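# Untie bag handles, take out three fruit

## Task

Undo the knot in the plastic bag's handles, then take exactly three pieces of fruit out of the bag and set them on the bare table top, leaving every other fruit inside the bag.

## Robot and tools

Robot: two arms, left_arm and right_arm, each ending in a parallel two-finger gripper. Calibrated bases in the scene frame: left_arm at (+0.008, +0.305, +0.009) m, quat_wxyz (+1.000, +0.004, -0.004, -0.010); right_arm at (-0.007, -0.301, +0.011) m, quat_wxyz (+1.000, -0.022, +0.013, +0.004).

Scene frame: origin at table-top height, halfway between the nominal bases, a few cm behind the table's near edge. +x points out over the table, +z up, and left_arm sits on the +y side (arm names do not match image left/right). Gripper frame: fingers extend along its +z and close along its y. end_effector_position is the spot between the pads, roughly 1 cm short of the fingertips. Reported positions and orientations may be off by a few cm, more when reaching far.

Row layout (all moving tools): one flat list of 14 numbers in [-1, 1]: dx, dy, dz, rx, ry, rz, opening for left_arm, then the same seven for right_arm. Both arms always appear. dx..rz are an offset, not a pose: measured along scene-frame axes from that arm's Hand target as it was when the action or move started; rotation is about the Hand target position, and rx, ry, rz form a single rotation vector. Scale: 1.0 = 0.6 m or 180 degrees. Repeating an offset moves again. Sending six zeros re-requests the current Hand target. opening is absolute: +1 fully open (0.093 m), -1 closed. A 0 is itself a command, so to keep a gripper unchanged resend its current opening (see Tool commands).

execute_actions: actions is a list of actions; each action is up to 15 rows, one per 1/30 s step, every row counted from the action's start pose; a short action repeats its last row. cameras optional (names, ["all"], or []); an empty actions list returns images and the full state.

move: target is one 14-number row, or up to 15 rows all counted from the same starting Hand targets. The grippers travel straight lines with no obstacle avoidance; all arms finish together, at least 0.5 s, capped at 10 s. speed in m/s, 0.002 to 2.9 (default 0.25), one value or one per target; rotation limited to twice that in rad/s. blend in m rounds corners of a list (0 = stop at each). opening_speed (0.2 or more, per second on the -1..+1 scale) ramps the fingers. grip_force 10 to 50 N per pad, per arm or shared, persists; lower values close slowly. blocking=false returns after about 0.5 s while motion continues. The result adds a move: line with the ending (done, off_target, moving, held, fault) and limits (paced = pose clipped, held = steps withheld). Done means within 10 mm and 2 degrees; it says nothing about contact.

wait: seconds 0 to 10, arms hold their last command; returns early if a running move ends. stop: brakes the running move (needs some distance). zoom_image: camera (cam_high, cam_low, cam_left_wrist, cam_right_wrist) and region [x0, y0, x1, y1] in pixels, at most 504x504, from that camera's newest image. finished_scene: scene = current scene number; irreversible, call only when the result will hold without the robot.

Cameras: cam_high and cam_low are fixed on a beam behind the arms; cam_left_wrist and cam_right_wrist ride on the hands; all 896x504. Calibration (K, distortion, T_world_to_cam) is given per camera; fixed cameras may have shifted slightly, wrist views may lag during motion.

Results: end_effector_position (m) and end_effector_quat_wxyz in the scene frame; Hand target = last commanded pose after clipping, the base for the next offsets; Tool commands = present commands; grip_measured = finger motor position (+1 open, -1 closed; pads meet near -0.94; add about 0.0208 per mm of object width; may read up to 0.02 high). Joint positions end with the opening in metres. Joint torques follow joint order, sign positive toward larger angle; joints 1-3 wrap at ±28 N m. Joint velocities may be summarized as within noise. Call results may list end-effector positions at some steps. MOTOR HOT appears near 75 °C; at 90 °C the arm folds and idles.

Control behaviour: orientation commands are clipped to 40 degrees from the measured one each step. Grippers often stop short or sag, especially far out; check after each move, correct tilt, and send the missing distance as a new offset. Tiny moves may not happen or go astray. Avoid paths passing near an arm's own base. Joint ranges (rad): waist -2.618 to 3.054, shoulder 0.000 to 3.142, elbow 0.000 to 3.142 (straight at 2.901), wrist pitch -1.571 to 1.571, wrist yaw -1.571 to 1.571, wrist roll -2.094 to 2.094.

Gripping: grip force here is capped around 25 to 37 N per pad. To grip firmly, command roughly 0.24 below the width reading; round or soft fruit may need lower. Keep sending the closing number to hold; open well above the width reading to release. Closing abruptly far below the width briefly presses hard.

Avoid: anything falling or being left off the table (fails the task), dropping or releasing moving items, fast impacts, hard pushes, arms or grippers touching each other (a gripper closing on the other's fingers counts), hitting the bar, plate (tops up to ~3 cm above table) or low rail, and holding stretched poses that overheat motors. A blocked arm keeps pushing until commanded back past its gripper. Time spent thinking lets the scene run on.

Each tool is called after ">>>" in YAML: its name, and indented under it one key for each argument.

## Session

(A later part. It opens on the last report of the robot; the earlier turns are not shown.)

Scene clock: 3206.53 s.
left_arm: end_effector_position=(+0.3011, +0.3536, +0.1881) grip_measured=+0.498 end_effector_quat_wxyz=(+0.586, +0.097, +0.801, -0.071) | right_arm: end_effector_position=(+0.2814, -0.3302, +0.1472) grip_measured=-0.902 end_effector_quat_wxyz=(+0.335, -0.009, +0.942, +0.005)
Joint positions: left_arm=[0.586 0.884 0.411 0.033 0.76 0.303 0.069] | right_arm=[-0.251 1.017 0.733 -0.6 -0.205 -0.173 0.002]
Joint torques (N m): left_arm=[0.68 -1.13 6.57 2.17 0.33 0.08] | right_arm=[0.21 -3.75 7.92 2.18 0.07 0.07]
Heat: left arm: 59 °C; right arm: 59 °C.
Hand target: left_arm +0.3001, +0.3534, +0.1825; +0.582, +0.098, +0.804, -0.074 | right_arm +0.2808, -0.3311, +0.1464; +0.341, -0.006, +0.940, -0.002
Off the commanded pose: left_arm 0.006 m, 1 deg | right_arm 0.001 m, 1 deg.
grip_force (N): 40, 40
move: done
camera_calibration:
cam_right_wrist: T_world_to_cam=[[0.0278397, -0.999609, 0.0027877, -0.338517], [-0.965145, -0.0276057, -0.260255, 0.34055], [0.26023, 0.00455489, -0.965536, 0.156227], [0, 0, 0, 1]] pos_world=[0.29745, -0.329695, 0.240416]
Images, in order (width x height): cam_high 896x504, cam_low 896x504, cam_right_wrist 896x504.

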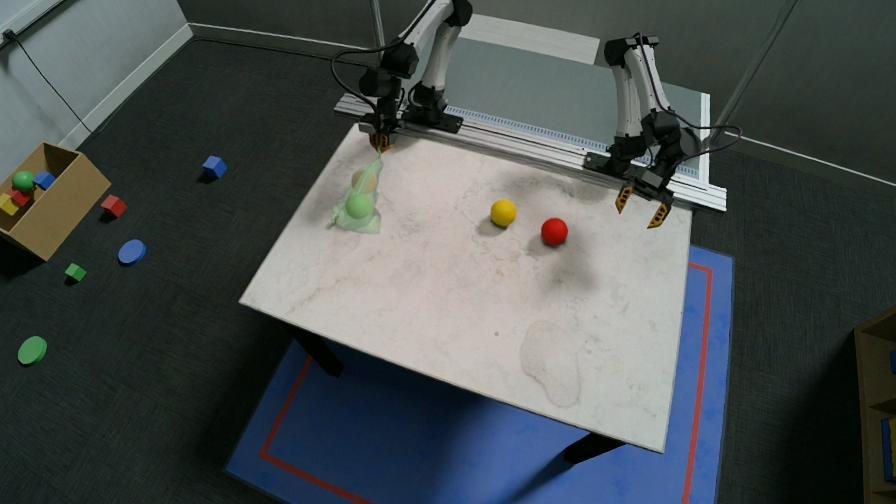

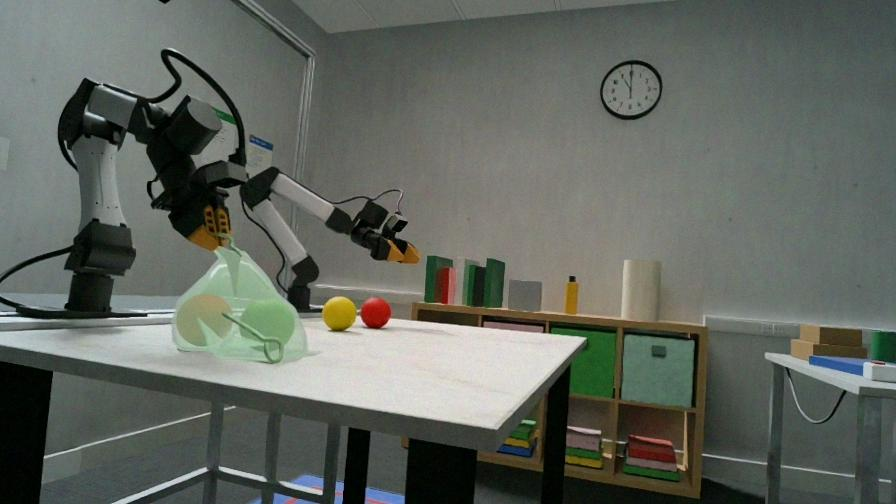

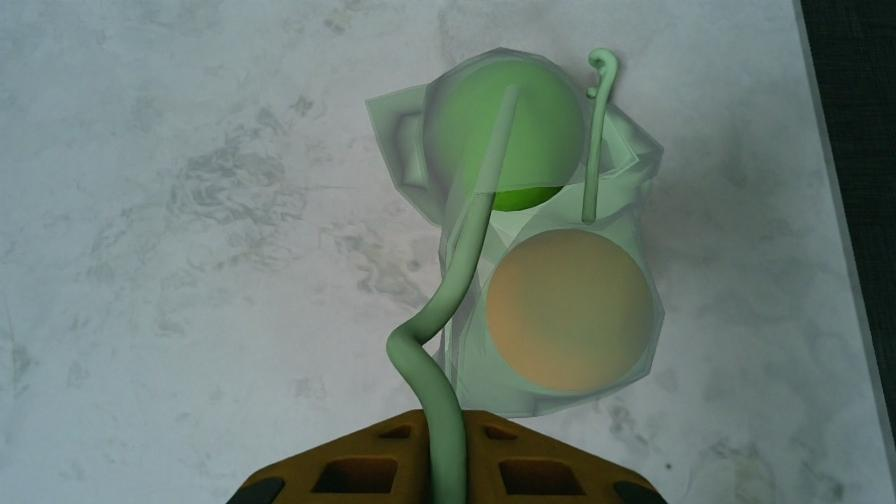

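>>> move:
  target: [0,0,0,0,0,0,0.5, 0.1,0.03,0.02,0,0.06,0,-1]
  speed: 0.07
  cameras: ["cam_right_wrist","cam_low","cam_high"]

>>> zoom_image:
  camera: "cam_low"
  region: [120, 220, 340, 370]

>>> zoom_image:
  camera: "cam_high"
  region: [290, 140, 430, 250]

Scene clock: 3228.20 s.
left_arm: end_effector_position=(+0.3011, +0.3536, +0.1881) grip_measured=+0.498 end_effector_quat_wxyz=(+0.586, +0.097, +0.801, -0.071) | right_arm: end_effector_position=(+0.3362, -0.3119, +0.1513) grip_measured=-0.902 end_effector_quat_wxyz=(+0.249, -0.010, +0.968, +0.005)
Joint positions: left_arm=[0.586 0.884 0.411 0.033 0.76 0.303 0.069] | right_arm=[-0.109 1.367 1.071 -0.751 -0.102 -0.082 0.002]
Joint torques (N m): left_arm=[0.7 -1.16 6.58 2.15 0.32 0.07] | right_arm=[0.18 -4.22 12.93 1.51 0.13 0.1]
Heat: left arm: 59 °C; right arm: 58 °C.
Hand target: left_arm +0.3001, +0.3534, +0.1825; +0.582, +0.098, +0.804, -0.074 | right_arm +0.3408, -0.3132, +0.1584; +0.251, -0.006, +0.968, -0.001
Off the commanded pose: left_arm 0.006 m, 1 deg | right_arm 0.009 m, 1 deg.
grip_force (N): 40, 40
move: done
camera_calibration:
cam_right_wrist: T_world_to_cam=[[0.0294253, -0.999567, -0.000209431, -0.321764], [-0.9961, -0.0293058, -0.0832206, 0.378185], [0.0831785, 0.00265741, -0.996531, 0.209509], [0, 0, 0, 1]] pos_world=[0.368752, -0.311098, 0.240188]
Images, in order (width x height): cam_high 896x504, cam_low 896x504, cam_right_wrist 896x504.

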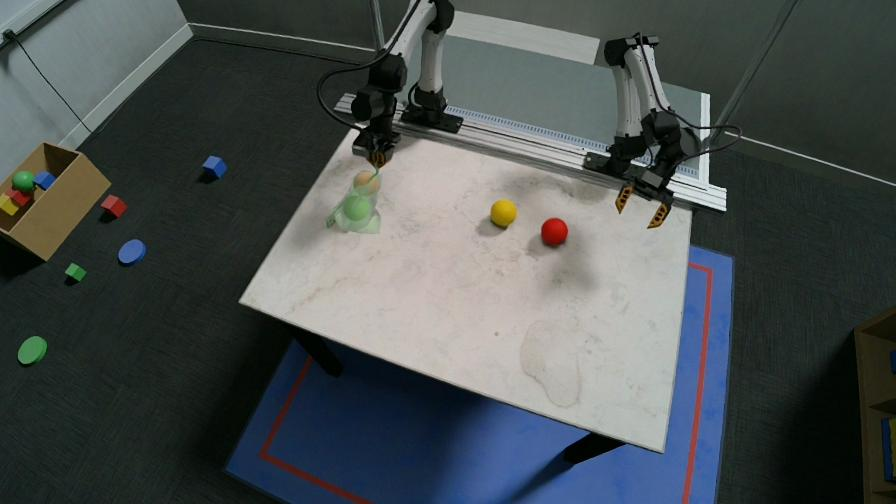

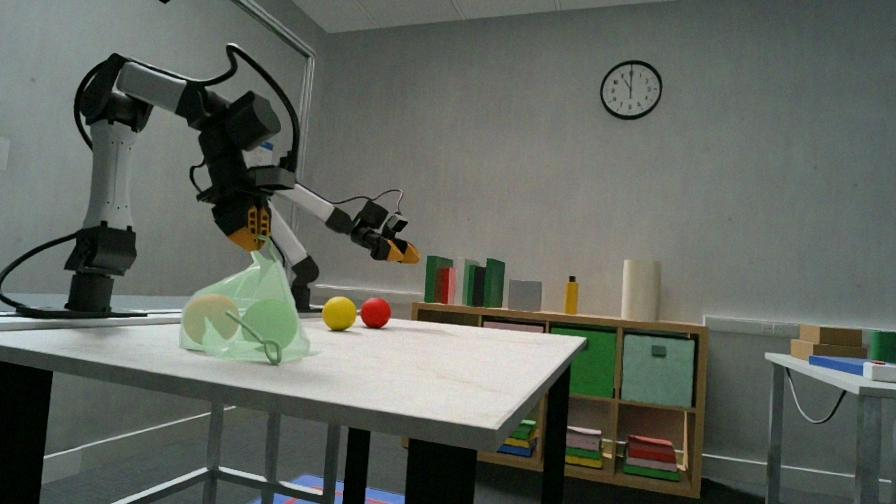

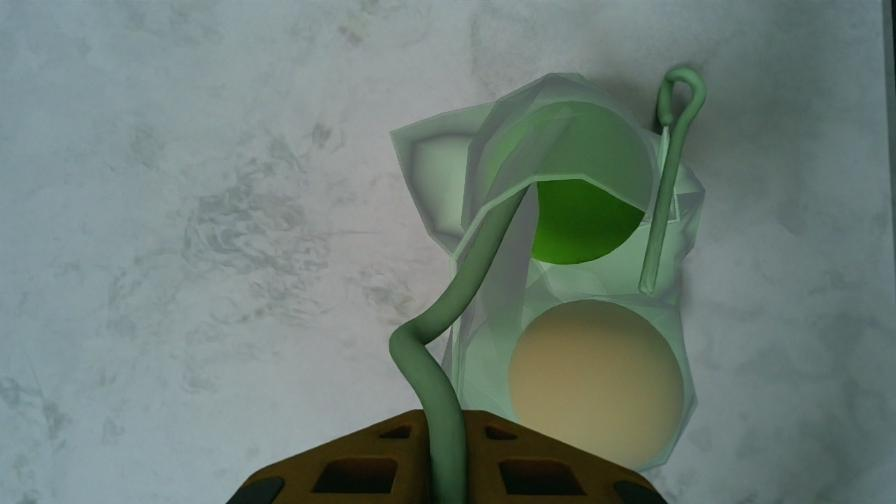

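Scaled by 2.291 from the camera's 896x504 image, which has a finer 1280x720 frame.

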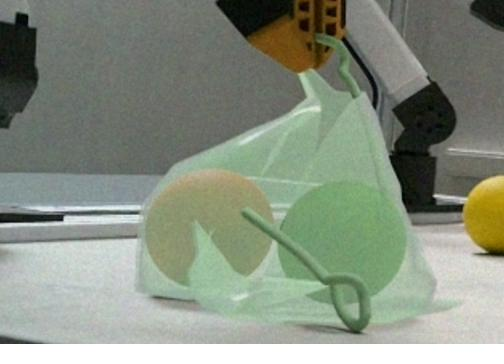

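Scaled by 3.600 from the camera's 896x504 image, which has a finer 1280x720 frame.

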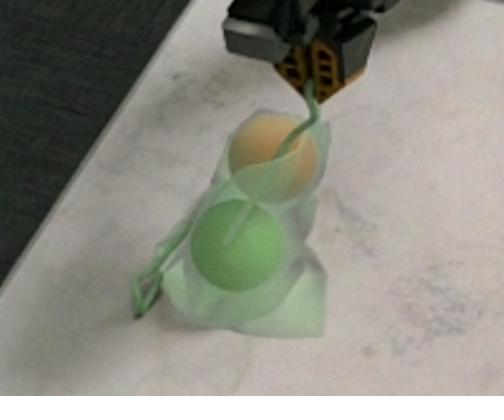

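>>> move:
  target: [0,0,0,0,0,0,0.5, 0.12,0.0,0.0,0,0.1,0,-1]
  speed: 0.07
  cameras: ["cam_right_wrist","cam_low","cam_high"]

>>> zoom_image:
  camera: "cam_low"
  region: [120, 220, 340, 370]

>>> zoom_image:
  camera: "cam_high"
  region: [290, 140, 430, 250]

Scene clock: 3241.70 s.
left_arm: end_effector_position=(+0.3011, +0.3536, +0.1881) grip_measured=+0.498 end_effector_quat_wxyz=(+0.586, +0.097, +0.801, -0.071) | right_arm: end_effector_position=(+0.4099, -0.3115, +0.1564) grip_measured=-0.902 end_effector_quat_wxyz=(+0.099, -0.010, +0.995, +0.006)
Joint positions: left_arm=[0.586 0.884 0.411 0.033 0.76 0.303 0.069] | right_arm=[-0.079 1.917 1.795 -1.229 -0.073 -0.078 0.002]
Joint torques (N m): left_arm=[0.68 -1.13 6.54 2.17 0.31 0.07] | right_arm=[-0.03 -8.27 12.1 0.82 0.13 0.06]
Heat: left arm: 59 °C; right arm: 60 °C.
Hand target: left_arm +0.3001, +0.3534, +0.1825; +0.582, +0.098, +0.804, -0.074 | right_arm +0.4129, -0.3131, +0.1585; +0.097, -0.006, +0.995, +0.000
Off the commanded pose: left_arm 0.006 m, 1 deg | right_arm 0.004 m, 1 deg.
grip_force (N): 40, 40
move: done
camera_calibration:
cam_right_wrist: T_world_to_cam=[[0.0303184, -0.999498, -0.00924743, -0.322378], [-0.975087, -0.0316094, 0.219561, 0.395218], [-0.219743, 0.00236031, -0.975555, 0.329253], [0, 0, 0, 1]] pos_world=[0.467497, -0.310501, 0.231449]
Images, in order (width x height): cam_high 896x504, cam_low 896x504, cam_right_wrist 896x504.

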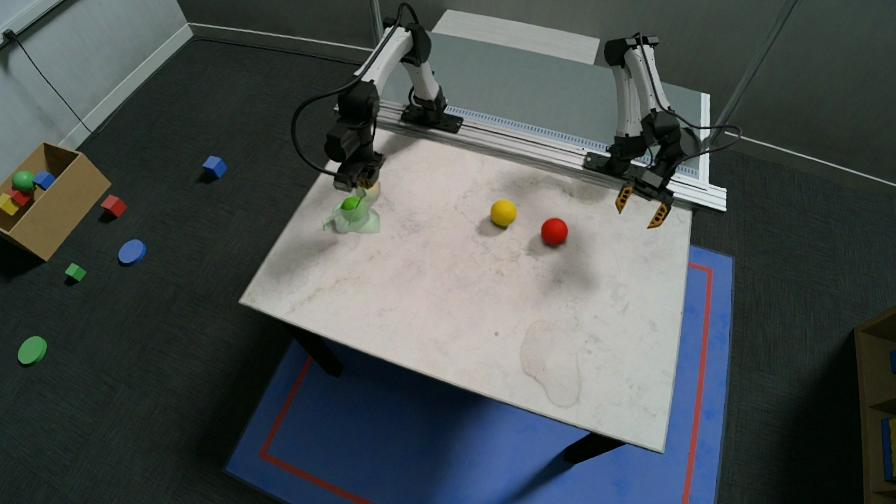

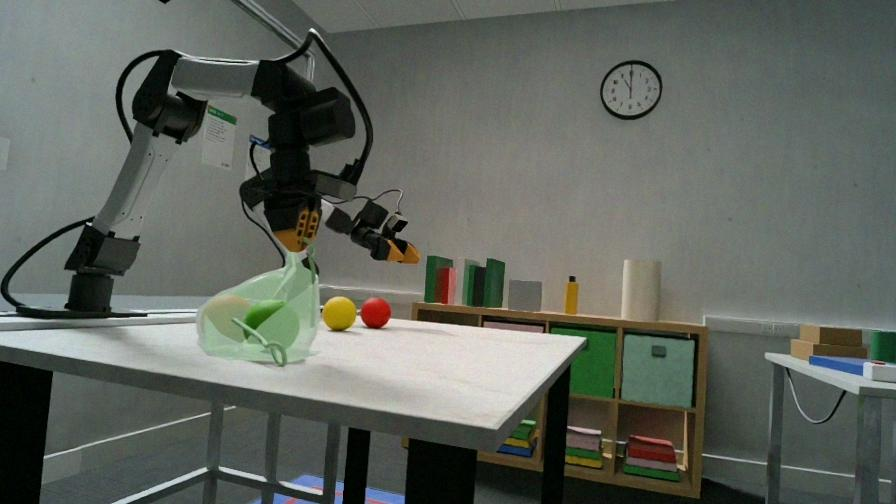

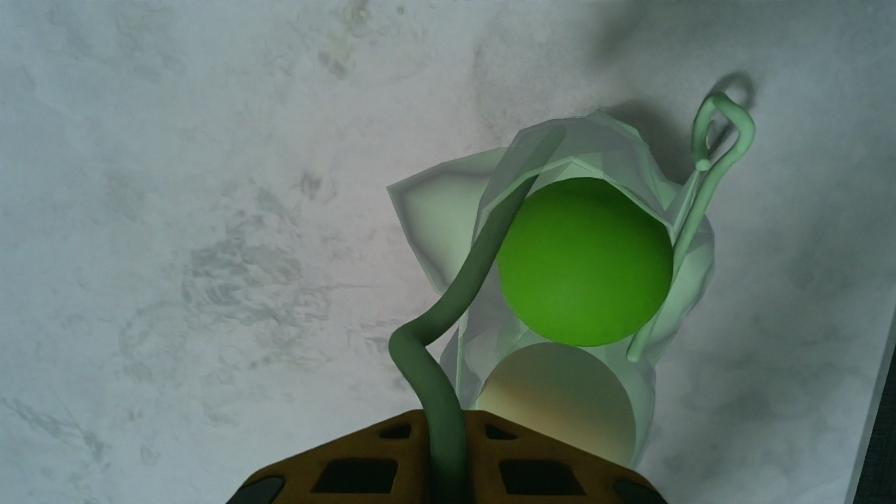

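Scaled by 2.291 from the camera's 896x504 image, which has a finer 1280x720 frame.

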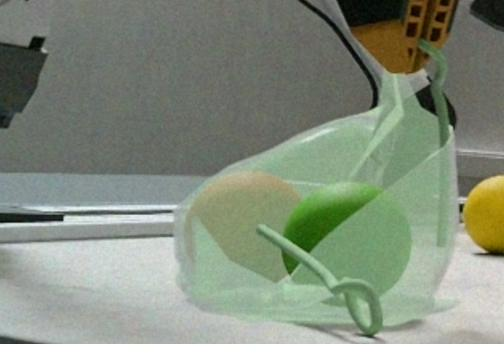

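Scaled by 3.600 from the camera's 896x504 image, which has a finer 1280x720 frame.

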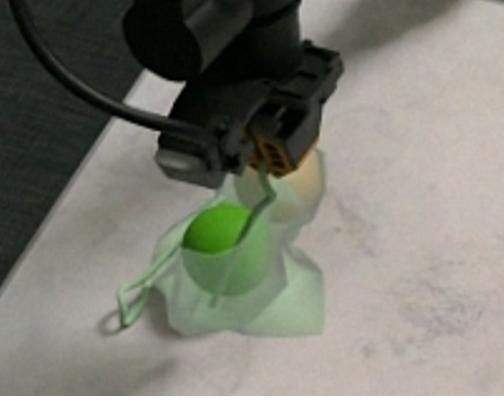

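>>> move:
  target:
    - [0,0,0,0,0,0,0.5, 0.1,0.03,0.0,0,0.05,0,-1]
    - [0,0,0,0,0,0,0.5, 0.11,0.04,-0.15,0,0.05,0,-1]
  speed: 0.08
  blend: 0.02
  cameras: ["cam_right_wrist","cam_low","cam_high"]

>>> zoom_image:
  camera: "cam_low"
  region: [120, 220, 340, 370]

>>> zoom_image:
  camera: "cam_high"
  region: [290, 140, 430, 250]

Scene clock: 3258.13 s.
left_arm: end_effector_position=(+0.3011, +0.3536, +0.1881) grip_measured=+0.498 end_effector_quat_wxyz=(+0.586, +0.097, +0.801, -0.071) | right_arm: end_effector_position=(+0.4782, -0.2869, +0.0663) grip_measured=-0.902 end_effector_quat_wxyz=(+0.012, -0.010, +1.000, +0.008)
Joint positions: left_arm=[0.586 0.884 0.411 0.033 0.76 0.303 0.069] | right_arm=[-0.005 2.433 2.291 -1.38 -0.059 -0.015 0.002]
Joint torques (N m): left_arm=[0.66 -1.14 6.64 2.17 0.35 0.09] | right_arm=[-0.14 -14.61 6.58 0.77 0.13 0.09]
Heat: left arm: 59 °C; right arm: 60 °C.
Hand target: left_arm +0.3001, +0.3534, +0.1824; +0.582, +0.098, +0.804, -0.074 | right_arm +0.4788, -0.2891, +0.0685; +0.018, -0.006, +1.000, +0.000
Off the commanded pose: left_arm 0.006 m, 1 deg | right_arm 0.003 m, 1 deg.
grip_force (N): 40, 40
move: done
camera_calibration:
cam_right_wrist: T_world_to_cam=[[0.0291206, -0.999457, -0.0153992, -0.299803], [-0.921985, -0.032808, 0.385833, 0.44573], [-0.386129, 0.00296213, -0.92244, 0.332574], [0, 0, 0, 1]] pos_world=[0.548103, -0.286002, 0.130185]
Images, in order (width x height): cam_high 896x504, cam_low 896x504, cam_right_wrist 896x504.

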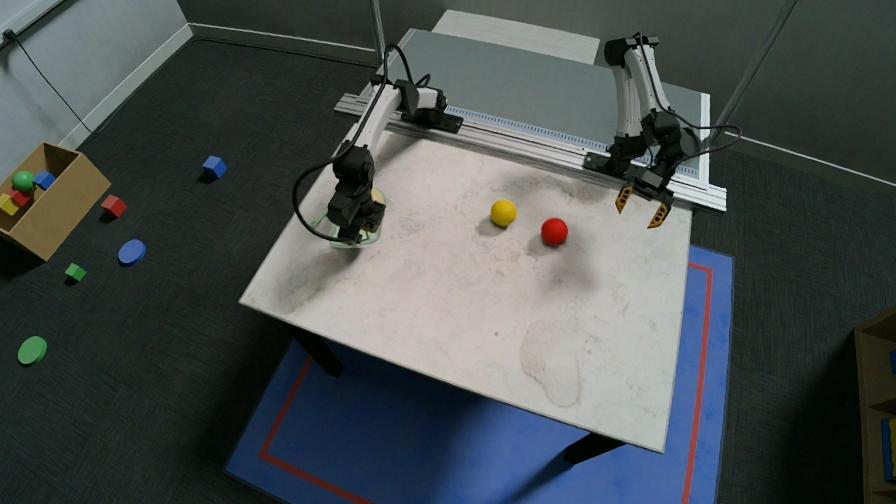

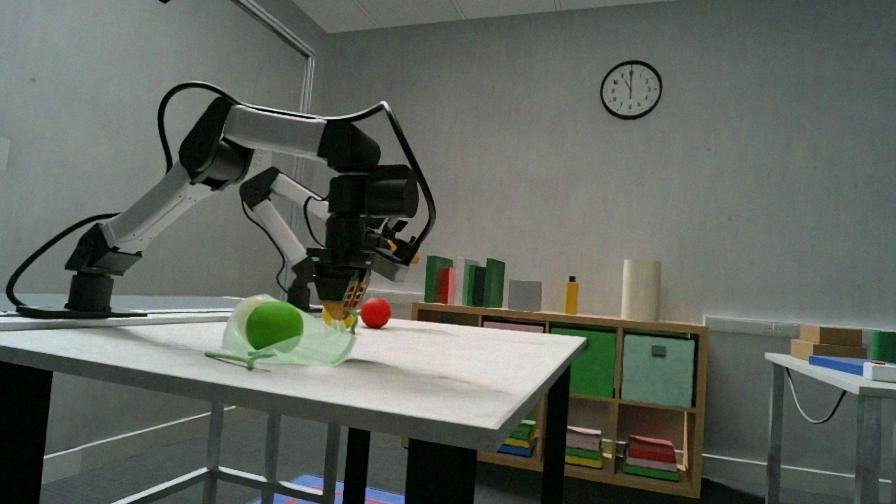

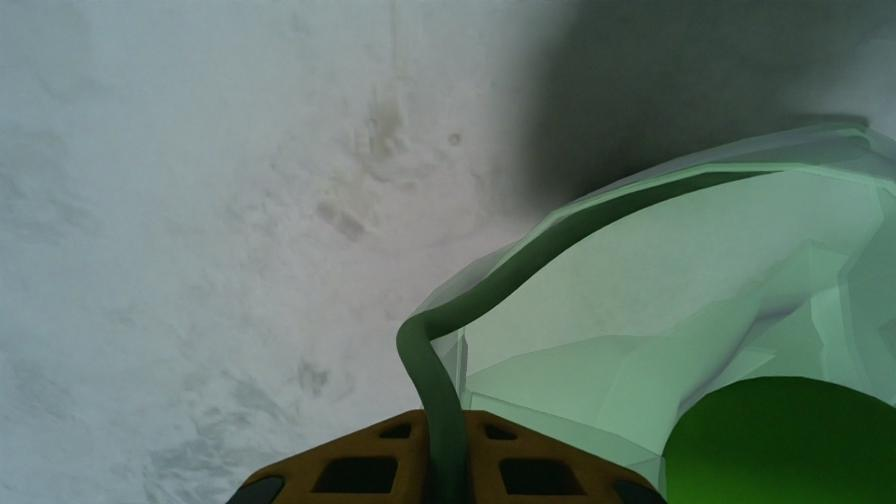

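Scaled by 2.291 from the camera's 896x504 image, which has a finer 1280x720 frame.

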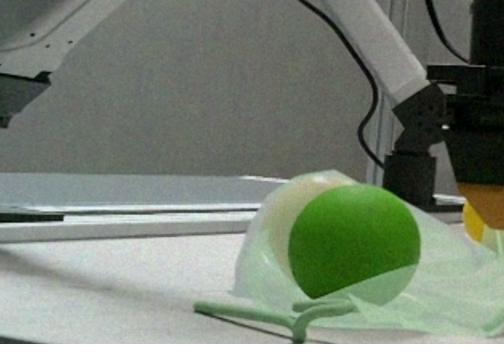

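Scaled by 3.600 from the camera's 896x504 image, which has a finer 1280x720 frame.

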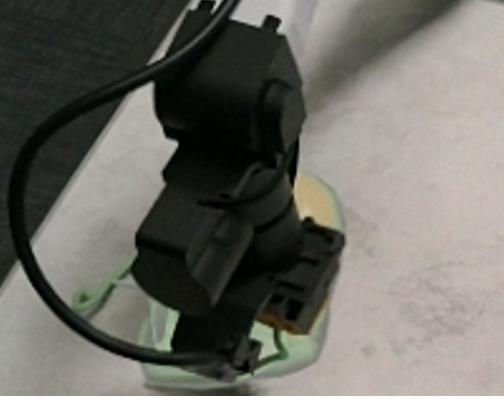

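Green is fully exposed. Lower the corner and release.

>>> move:
  target: [0,0,0,0,0,0,0.5, 0.0,0.0,-0.085,0,0,0,-1]
  speed: 0.08

>>> move:
  target: [0,0,0,0,0,0,0.5, 0.0,0.0,0,0,0,0,-0.4]
  opening_speed: 0.5

>>> move:
  target:
    - [0,0,0,0,0,0,0.5, 0,0,0.12,0,0,0,-0.4]
    - [0,0,0,0,0,0,0.5, -0.17,-0.08,0.32,0,0,0,-0.4]
  speed: 0.12
  blend: 0.03
  cameras: ["cam_right_wrist","cam_low","cam_high"]

>>> zoom_image:
  camera: "cam_low"
  region: [120, 220, 340, 370]

>>> zoom_image:
  camera: "cam_high"
  region: [290, 140, 430, 250]

Scene clock: 3268.77 s.
left_arm: end_effector_position=(+0.3011, +0.3536, +0.1881) grip_measured=+0.498 end_effector_quat_wxyz=(+0.586, +0.097, +0.801, -0.071) | right_arm: end_effector_position=(+0.4739, -0.2870, +0.0213) grip_measured=-0.902 end_effector_quat_wxyz=(+0.004, -0.009, +1.000, +0.008)
Joint positions: left_arm=[0.586 0.884 0.411 0.033 0.76 0.303 0.069] | right_arm=[-0.001 2.433 2.113 -1.216 -0.058 -0.01 0.002]
Joint torques (N m): left_arm=[0.75 -1.17 6.54 2.17 0.32 0.08] | right_arm=[-0.06 -13.79 5.76 1.13 0.15 0.1]
Heat: left arm: 59 °C; right arm: 60 °C.
Hand target: left_arm +0.3001, +0.3534, +0.1824; +0.582, +0.098, +0.804, -0.074 | right_arm +0.4788, -0.2891, +0.0175; +0.018, -0.006, +1.000, +0.000
Off the commanded pose: left_arm 0.006 m, 1 deg | right_arm 0.007 m, 2 deg.
grip_force (N): 40, 40
move: done

Scene clock: 3270.17 s.
left_arm: end_effector_position=(+0.3011, +0.3536, +0.1881) grip_measured=+0.498 end_effector_quat_wxyz=(+0.586, +0.097, +0.801, -0.071) | right_arm: end_effector_position=(+0.4797, -0.2890, +0.0214) grip_measured=-0.402 end_effector_quat_wxyz=(+0.016, -0.010, +1.000, +0.002)
Joint positions: left_arm=[0.586 0.884 0.411 0.033 0.76 0.303 0.069] | right_arm=[-0.001 2.433 2.113 -1.192 -0.046 -0.01 0.026]
Joint torques (N m): left_arm=[0.68 -1.24 6.54 2.15 0.32 0.07] | right_arm=[-0.16 -13.96 5.65 0.93 0.04 0.07]
Heat: left arm: 59 °C; right arm: 60 °C.
Hand target: left_arm +0.3001, +0.3534, +0.1824; +0.582, +0.098, +0.804, -0.074 | right_arm +0.4788, -0.2891, +0.0175; +0.018, -0.006, +1.000, +0.000
Off the commanded pose: left_arm 0.006 m, 1 deg | right_arm 0.004 m, 0 deg.
grip_force (N): 40, 40
move: done

Scene clock: 3272.70 s.
left_arm: end_effector_position=(+0.3011, +0.3536, +0.1881) grip_measured=+0.498 end_effector_quat_wxyz=(+0.586, +0.097, +0.801, -0.071) | right_arm: end_effector_position=(+0.3857, -0.3357, +0.2016) grip_measured=-0.401 end_effector_quat_wxyz=(+0.043, -0.007, +0.999, -0.006)
Joint positions: left_arm=[0.586 0.884 0.411 0.033 0.76 0.303 0.069] | right_arm=[-0.139 1.985 2.087 -1.566 -0.046 -0.14 0.026]
Joint torques (N m): left_arm=[0.68 -1.17 6.53 2.17 0.33 0.07] | right_arm=[-0.96 -12.66 6.53 0.6 -0.07 -0.06]
Heat: left arm: 59 °C; right arm: 60 °C.
Hand target: left_arm +0.3001, +0.3534, +0.1824; +0.582, +0.098, +0.804, -0.074 | right_arm +0.3768, -0.3372, +0.2094; +0.018, -0.006, +1.000, +0.000
Off the commanded pose: left_arm 0.006 m, 1 deg | right_arm 0.012 m, 3 deg.
joint sent to its limit (right arm) — joint 4 (wrist pitch), lower limit. The joint targets are off in orientation, not in position.
grip_force (N): 40, 40
move: off_target (right_arm)
camera_calibration:
cam_right_wrist: T_world_to_cam=[[0.0226953, -0.99966, 0.0128326, -0.347098], [-0.944609, -0.0172383, 0.327743, 0.332283], [-0.327411, -0.01956, -0.94468, 0.396064], [0, 0, 0, 1]] pos_world=[0.451431, -0.333505, 0.269704]
Images, in order (width x height): cam_high 896x504, cam_low 896x504, cam_right_wrist 896x504.

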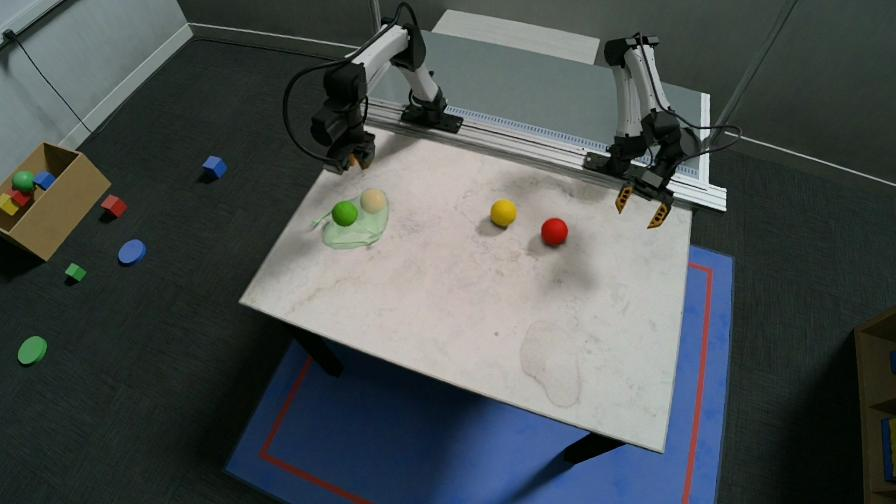

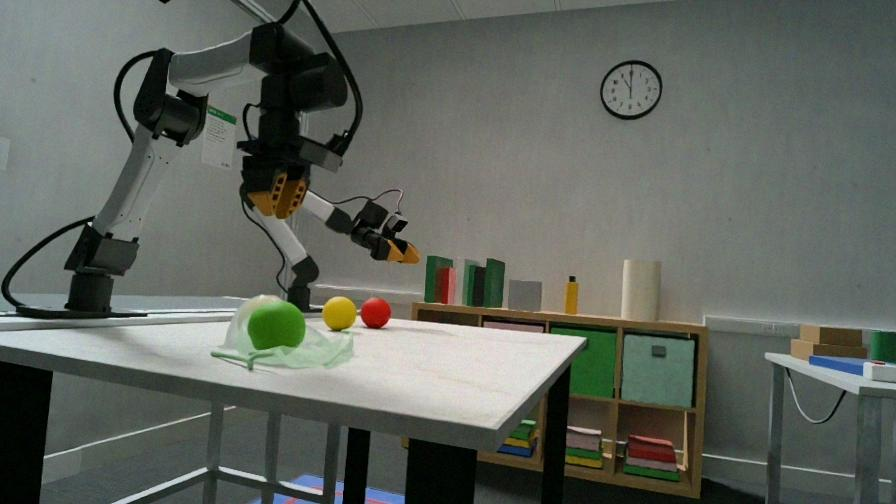

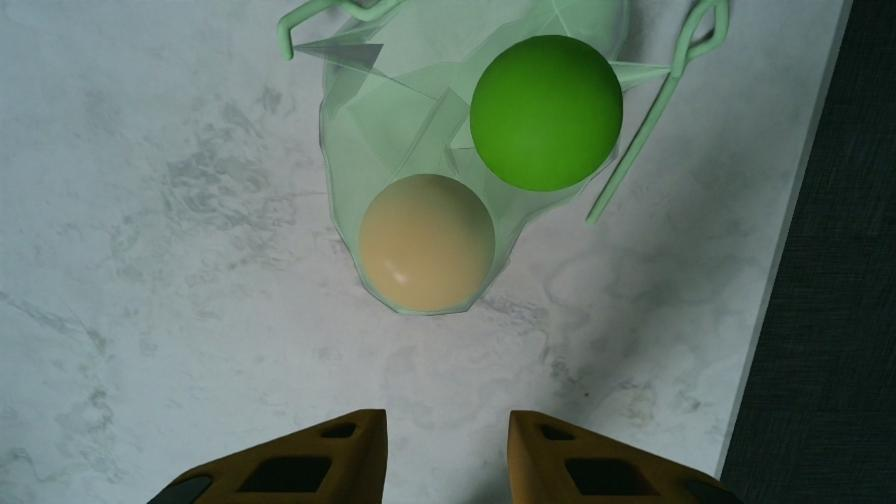

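Scaled by 2.291 from the camera's 896x504 image, which has a finer 1280x720 frame.

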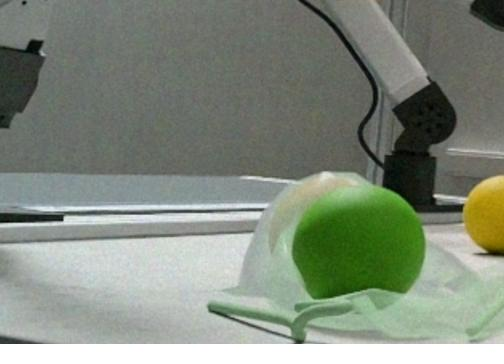

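Scaled by 3.600 from the camera's 896x504 image, which has a finer 1280x720 frame.

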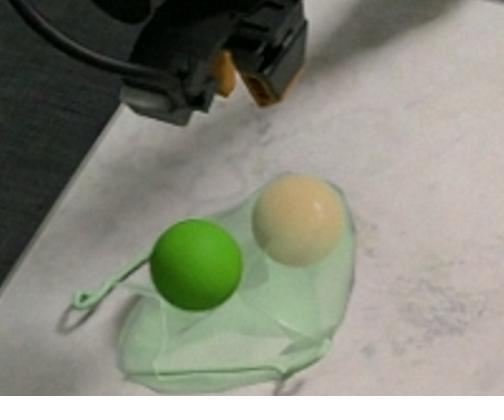

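>>> move:
  target: [0,0,0,0,0,0,0.5, 0.1155,-0.081,-0.13,0,0.011,0,1]
  speed: 0.15
  opening_speed: 1.0
  cameras: ["cam_right_wrist"]

Scene clock: 3297.23 s.
left_arm: end_effector_position=(+0.3011, +0.3536, +0.1881) grip_measured=+0.498 end_effector_quat_wxyz=(+0.586, +0.097, +0.801, -0.071) | right_arm: end_effector_position=(+0.4455, -0.3806, +0.1298) grip_measured=+1.000 end_effector_quat_wxyz=(+0.009, -0.008, +1.000, -0.002)
Joint positions: left_arm=[0.586 0.884 0.411 0.033 0.76 0.303 0.069] | right_arm=[-0.212 2.348 2.378 -1.565 -0.047 -0.219 0.093]
Joint torques (N m): left_arm=[0.69 -1.16 6.61 2.17 0.32 0.07] | right_arm=[-1.1 -11.26 10.97 0.38 -0.03 -0.06]
Heat: left arm: 59 °C; right arm: 57 °C.
Hand target: left_arm +0.3001, +0.3534, +0.1824; +0.582, +0.098, +0.804, -0.074 | right_arm +0.4461, -0.3857, +0.1315; +0.001, -0.006, +1.000, +0.001
Off the commanded pose: left_arm 0.006 m, 1 deg | right_arm 0.005 m, 1 deg.
joint sent to its limit (right arm) — joint 4 (wrist pitch), lower limit. The joint targets still meet the commanded pose.
grip_force (N): 40, 40
move: done
camera_calibration:
cam_right_wrist: T_world_to_cam=[[0.0257576, -0.999658, 0.00454304, -0.392637], [-0.920099, -0.0219304, 0.391071, 0.390639], [-0.390837, -0.0142531, -0.920349, 0.373967], [0, 0, 0, 1]] pos_world=[0.515701, -0.378605, 0.193197]
Images, in order (width x height): cam_right_wrist 896x504.

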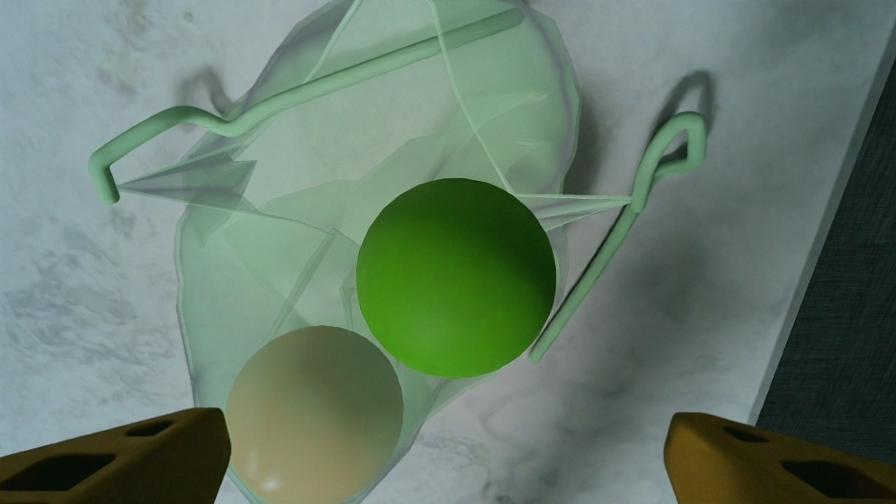

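>>> move:
  target:
    - [0,0,0,0,0,0,0.5, -0.006,-0.002,-0.08,0,0,0,1]
    - [0,0,0,0,0,0,0.5, -0.006,-0.002,-0.163,0,0,0,1]
  speed: 0.08
  blend: 0.01
  cameras: ["cam_right_wrist","cam_low"]

Scene clock: 3318.10 s.
left_arm: end_effector_position=(+0.3011, +0.3536, +0.1881) grip_measured=+0.498 end_effector_quat_wxyz=(+0.586, +0.097, +0.801, -0.071) | right_arm: end_effector_position=(+0.4422, -0.3847, +0.0312) grip_measured=+1.000 end_effector_quat_wxyz=(-0.007, -0.007, +1.000, +0.001)
Joint positions: left_arm=[0.586 0.884 0.411 0.033 0.76 0.303 0.069] | right_arm=[-0.212 2.348 1.984 -1.204 -0.047 -0.219 0.093]
Joint torques (N m): left_arm=[0.76 -1.18 6.54 2.18 0.33 0.08] | right_arm=[-0.68 -14.12 6.5 0.7 -0.04 -0.02]
Heat: left arm: 59 °C; right arm: 58 °C.
Hand target: left_arm +0.3001, +0.3534, +0.1824; +0.582, +0.098, +0.804, -0.074 | right_arm +0.4425, -0.3869, +0.0337; +0.001, -0.006, +1.000, +0.001
Off the commanded pose: left_arm 0.006 m, 1 deg | right_arm 0.003 m, 1 deg.
grip_force (N): 40, 40
move: done
camera_calibration:
cam_right_wrist: T_world_to_cam=[[0.0242863, -0.999701, -0.00281588, -0.395419], [-0.907122, -0.0232209, 0.420227, 0.418908], [-0.420167, -0.00765142, -0.907415, 0.296987], [0, 0, 0, 1]] pos_world=[0.514388, -0.383301, 0.0923403]
Images, in order (width x height): cam_low 896x504, cam_right_wrist 896x504.

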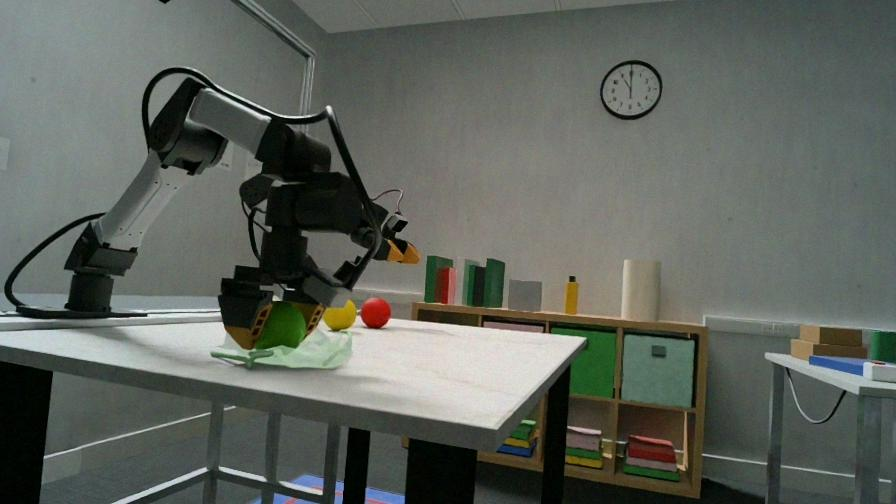

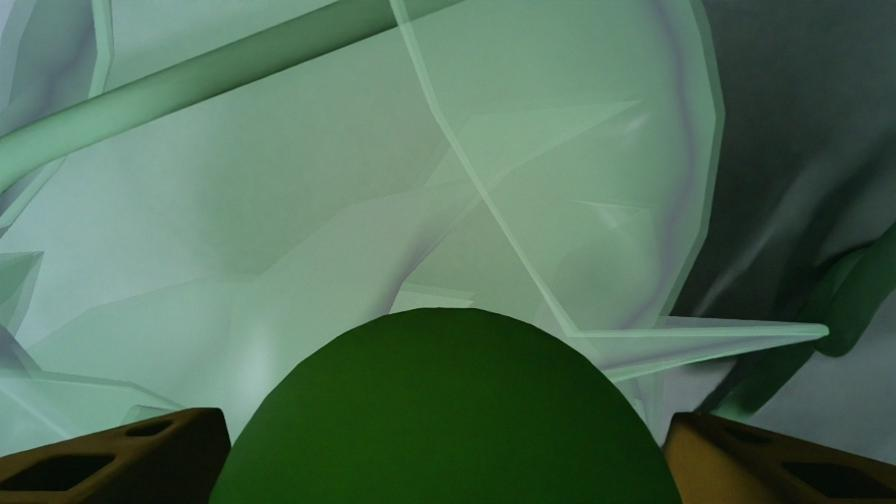

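>>> move:
  target: [0,0,0,0,0,0,0.5, 0,0,0.022,0,0,0,1]
  speed: 0.05

>>> move:
  target: [0,0,0,0,0,0,0.5, 0,0,0,0,0,0,0.3]
  opening_speed: 0.4
  cameras: ["cam_right_wrist"]

Scene clock: 3327.80 s.
left_arm: end_effector_position=(+0.3011, +0.3536, +0.1881) grip_measured=+0.498 end_effector_quat_wxyz=(+0.586, +0.097, +0.801, -0.071) | right_arm: end_effector_position=(+0.4398, -0.3842, +0.0312) grip_measured=+1.000 end_effector_quat_wxyz=(-0.012, -0.007, +1.000, +0.002)
Joint positions: left_arm=[0.586 0.884 0.411 0.033 0.76 0.303 0.069] | right_arm=[-0.212 2.348 1.984 -1.213 -0.047 -0.219 0.093]
Joint torques (N m): left_arm=[0.76 -1.17 6.56 2.17 0.33 0.08] | right_arm=[-0.73 -14.93 10.19 0.28 -0.03 -0.03]
Heat: left arm: 59 °C; right arm: 58 °C.
Hand target: left_arm +0.3001, +0.3534, +0.1824; +0.582, +0.098, +0.804, -0.074 | right_arm +0.4425, -0.3869, +0.0469; +0.001, -0.006, +1.000, +0.001
Off the commanded pose: left_arm 0.006 m, 1 deg | right_arm 0.016 m, 1 deg.
grip_force (N): 40, 40
move: off_target (right_arm)

Scene clock: 3329.83 s.
left_arm: end_effector_position=(+0.3011, +0.3536, +0.1881) grip_measured=+0.498 end_effector_quat_wxyz=(+0.586, +0.097, +0.801, -0.071) | right_arm: end_effector_position=(+0.4396, -0.3842, +0.0312) grip_measured=+0.330 end_effector_quat_wxyz=(-0.012, -0.007, +1.000, +0.002)
Joint positions: left_arm=[0.586 0.884 0.411 0.033 0.76 0.303 0.069] | right_arm=[-0.212 2.348 1.984 -1.214 -0.047 -0.219 0.061]
Joint torques (N m): left_arm=[0.65 -1.14 6.58 2.17 0.32 0.08] | right_arm=[-0.72 -14.94 10.15 0.28 -0.03 -0.05]
Heat: left arm: 59 °C; right arm: 58 °C.
Hand target: left_arm +0.3001, +0.3534, +0.1824; +0.582, +0.098, +0.804, -0.074 | right_arm +0.4425, -0.3869, +0.0469; +0.001, -0.006, +1.000, +0.001
Off the commanded pose: left_arm 0.006 m, 1 deg | right_arm 0.016 m, 1 deg.
grip_force (N): 40, 40
move: off_target (right_arm)
camera_calibration:
cam_right_wrist: T_world_to_cam=[[0.0236695, -0.999706, -0.00522789, -0.394438], [-0.902685, -0.0236192, 0.429653, 0.414189], [-0.42965, -0.0054505, -0.902979, 0.300864], [0, 0, 0, 1]] pos_world=[0.512484, -0.382899, 0.0916547]
Images, in order (width x height): cam_right_wrist 896x504.

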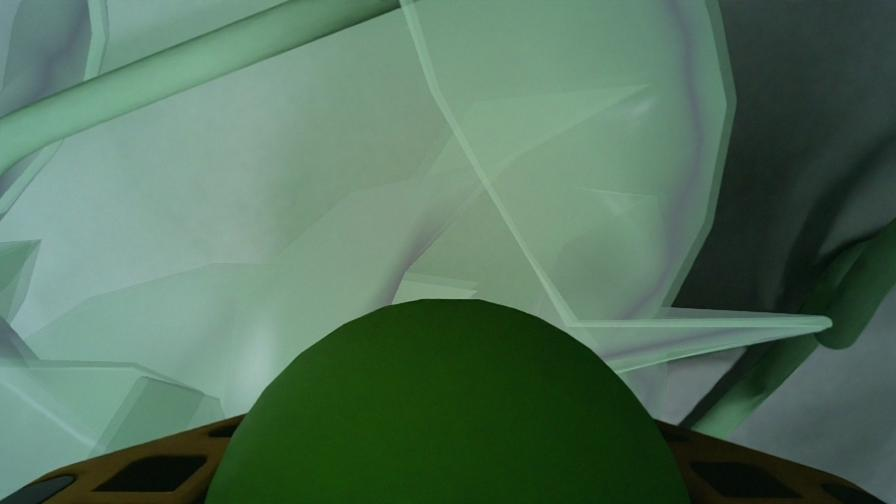

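>>> move:
  target: [0,0,0,0,0,0,0.5, 0,0,0.16,0,0,0,0.3]
  speed: 0.08
  cameras: ["cam_low","cam_high"]

>>> zoom_image:
  camera: "cam_low"
  region: [120, 180, 380, 370]

Scene clock: 3341.07 s.
left_arm: end_effector_position=(+0.3011, +0.3536, +0.1881) grip_measured=+0.498 end_effector_quat_wxyz=(+0.586, +0.097, +0.801, -0.071) | right_arm: end_effector_position=(+0.4436, -0.3814, +0.1267) grip_measured=+0.330 end_effector_quat_wxyz=(+0.004, -0.009, +1.000, -0.001)
Joint positions: left_arm=[0.586 0.884 0.411 0.033 0.76 0.303 0.069] | right_arm=[-0.214 2.348 2.366 -1.563 -0.047 -0.223 0.061]
Joint torques (N m): left_arm=[0.72 -1.18 6.54 2.17 0.31 0.09] | right_arm=[-1.26 -14.72 10.59 0.35 -0.03 -0.06]
Heat: left arm: 59 °C; right arm: 59 °C.
Hand target: left_arm +0.3001, +0.3534, +0.1825; +0.582, +0.098, +0.804, -0.074 | right_arm +0.4425, -0.3868, +0.1429; +0.001, -0.006, +1.000, +0.001
Off the commanded pose: left_arm 0.006 m, 1 deg | right_arm 0.017 m, 1 deg.
joint sent to its limit (right arm) — joint 4 (wrist pitch), lower limit. The joint targets still meet the commanded pose.
grip_force (N): 40, 40
move: off_target (right_arm)
Images, in order (width x height): cam_high 896x504, cam_low 896x504.

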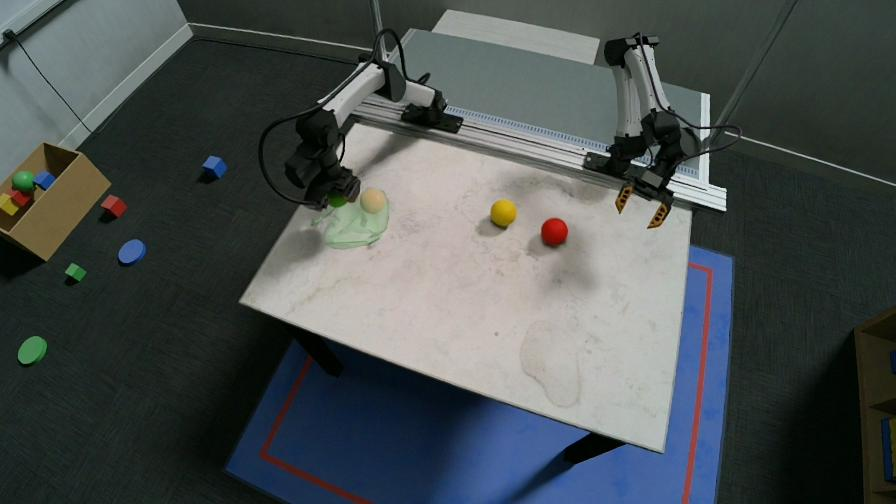

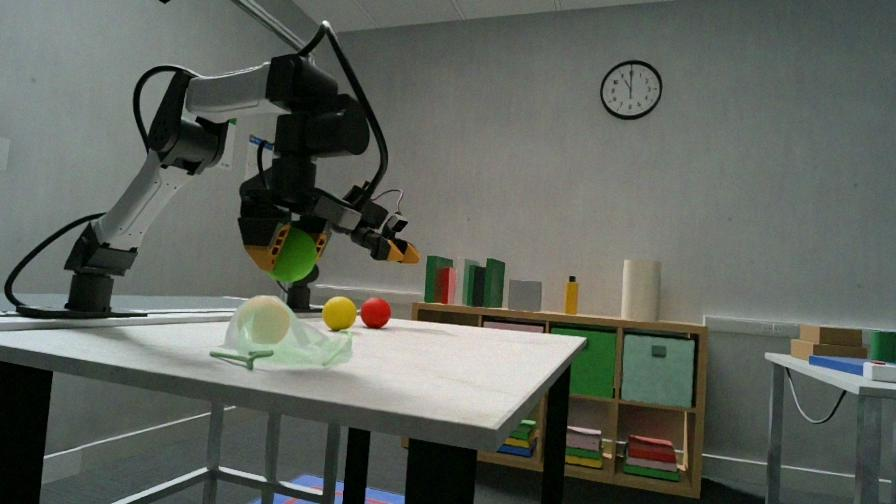

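Scaled by 1.938 from the camera's 896x504 image, which has a finer 1280x720 frame.

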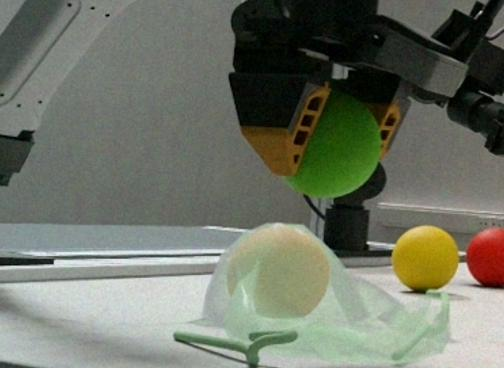

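>>> move:
  target:
    - [0,0,0,0,0,0,0.5, -0.02,0.48,0.03,0,0,0,0.3]
    - [0,0,0,0,0,0,0.5, -0.033,0.495,-0.13,0,0,0,0.3]
  speed: [0.2,0.1]
  blend: 0.02
  cameras: ["cam_low","cam_high"]

Scene clock: 3351.33 s.
left_arm: end_effector_position=(+0.3011, +0.3536, +0.1881) grip_measured=+0.498 end_effector_quat_wxyz=(+0.586, +0.097, +0.801, -0.071) | right_arm: end_effector_position=(+0.4217, -0.0893, +0.0564) grip_measured=+0.330 end_effector_quat_wxyz=(-0.013, -0.009, +1.000, +0.002)
Joint positions: left_arm=[0.586 0.884 0.411 0.033 0.76 0.303 0.069] | right_arm=[0.433 2.426 2.27 -1.394 -0.042 0.423 0.061]
Joint torques (N m): left_arm=[0.69 -1.14 6.56 2.17 0.32 0.07] | right_arm=[0.03 -15.86 6.56 0.66 0.16 0.08]
Heat: left arm: 59 °C; right arm: 59 °C.
Hand target: left_arm +0.3001, +0.3534, +0.1825; +0.582, +0.098, +0.804, -0.074 | right_arm +0.4228, -0.0900, +0.0648; +0.001, -0.006, +1.000, +0.000
Off the commanded pose: left_arm 0.006 m, 1 deg | right_arm 0.008 m, 2 deg.
grip_force (N): 40, 40
move: done
Images, in order (width x height): cam_high 896x504, cam_low 896x504.

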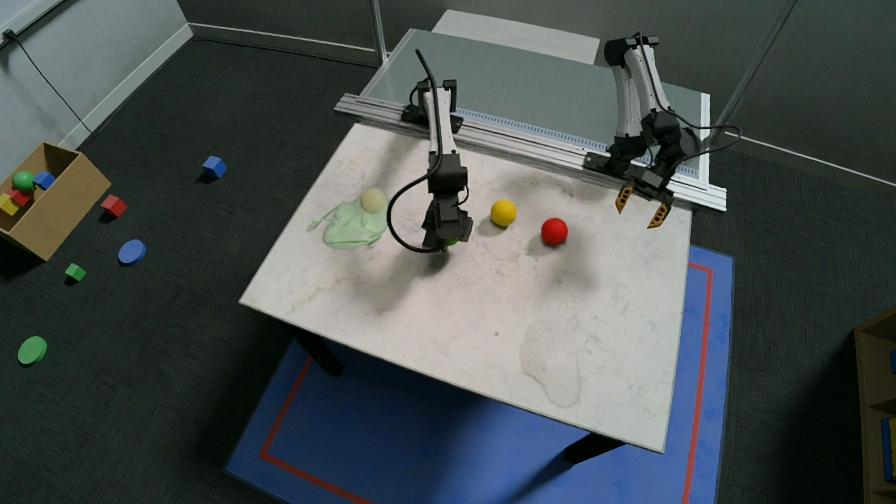

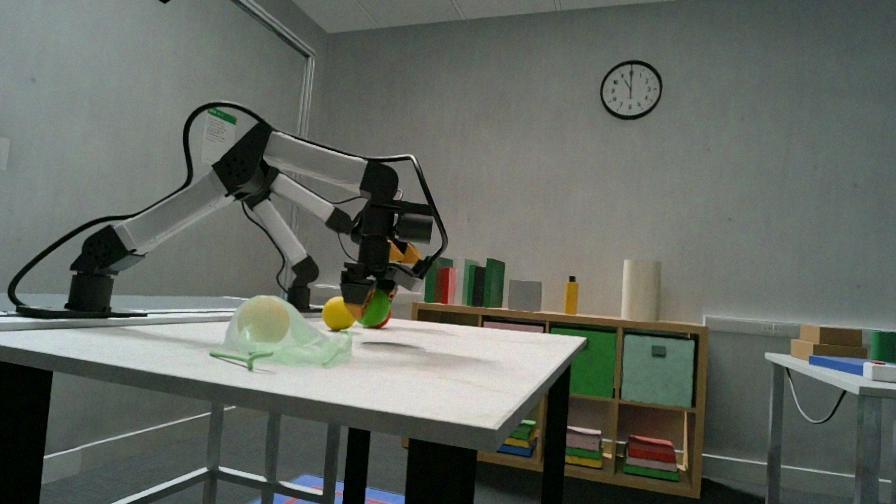

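>>> move:
  target: [0,0,0,0,0,0,0.5, 0,0,-0.033,0,0,0,0.3]
  speed: 0.04

>>> move:
  target: [0,0,0,0,0,0,0.5, 0,0,-0.008,0,0,0,0.3]
  speed: 0.03

Scene clock: 3357.93 s.
left_arm: end_effector_position=(+0.3011, +0.3536, +0.1881) grip_measured=+0.498 end_effector_quat_wxyz=(+0.586, +0.097, +0.801, -0.071) | right_arm: end_effector_position=(+0.4213, -0.0901, +0.0356) grip_measured=+0.330 end_effector_quat_wxyz=(-0.014, -0.008, +1.000, +0.002)
Joint positions: left_arm=[0.586 0.884 0.411 0.033 0.76 0.303 0.069] | right_arm=[0.433 2.426 2.187 -1.314 -0.042 0.425 0.061]
Joint torques (N m): left_arm=[0.69 -1.17 6.57 2.15 0.34 0.06] | right_arm=[0.16 -16.01 6.83 0.65 0.16 0.1]
Heat: left arm: 59 °C; right arm: 59 °C.
Hand target: left_arm +0.3001, +0.3534, +0.1825; +0.582, +0.098, +0.804, -0.074 | right_arm +0.4228, -0.0900, +0.0450; +0.001, -0.006, +1.000, +0.000
Off the commanded pose: left_arm 0.006 m, 1 deg | right_arm 0.010 m, 2 deg.
grip_force (N): 40, 40
move: done

Scene clock: 3358.83 s.
left_arm: end_effector_position=(+0.3011, +0.3536, +0.1881) grip_measured=+0.498 end_effector_quat_wxyz=(+0.586, +0.097, +0.801, -0.071) | right_arm: end_effector_position=(+0.4215, -0.0902, +0.0313) grip_measured=+0.330 end_effector_quat_wxyz=(-0.014, -0.008, +1.000, +0.002)
Joint positions: left_arm=[0.586 0.884 0.411 0.033 0.76 0.303 0.069] | right_arm=[0.433 2.426 2.17 -1.296 -0.042 0.425 0.061]
Joint torques (N m): left_arm=[0.77 -1.17 6.57 2.18 0.33 0.08] | right_arm=[0.12 -15.95 6.72 0.66 0.2 0.09]
Heat: left arm: 59 °C; right arm: 59 °C.
Hand target: left_arm +0.3001, +0.3534, +0.1825; +0.582, +0.098, +0.804, -0.074 | right_arm +0.4228, -0.0900, +0.0402; +0.001, -0.006, +1.000, +0.000
Off the commanded pose: left_arm 0.006 m, 1 deg | right_arm 0.009 m, 2 deg.
grip_force (N): 40, 40
move: done


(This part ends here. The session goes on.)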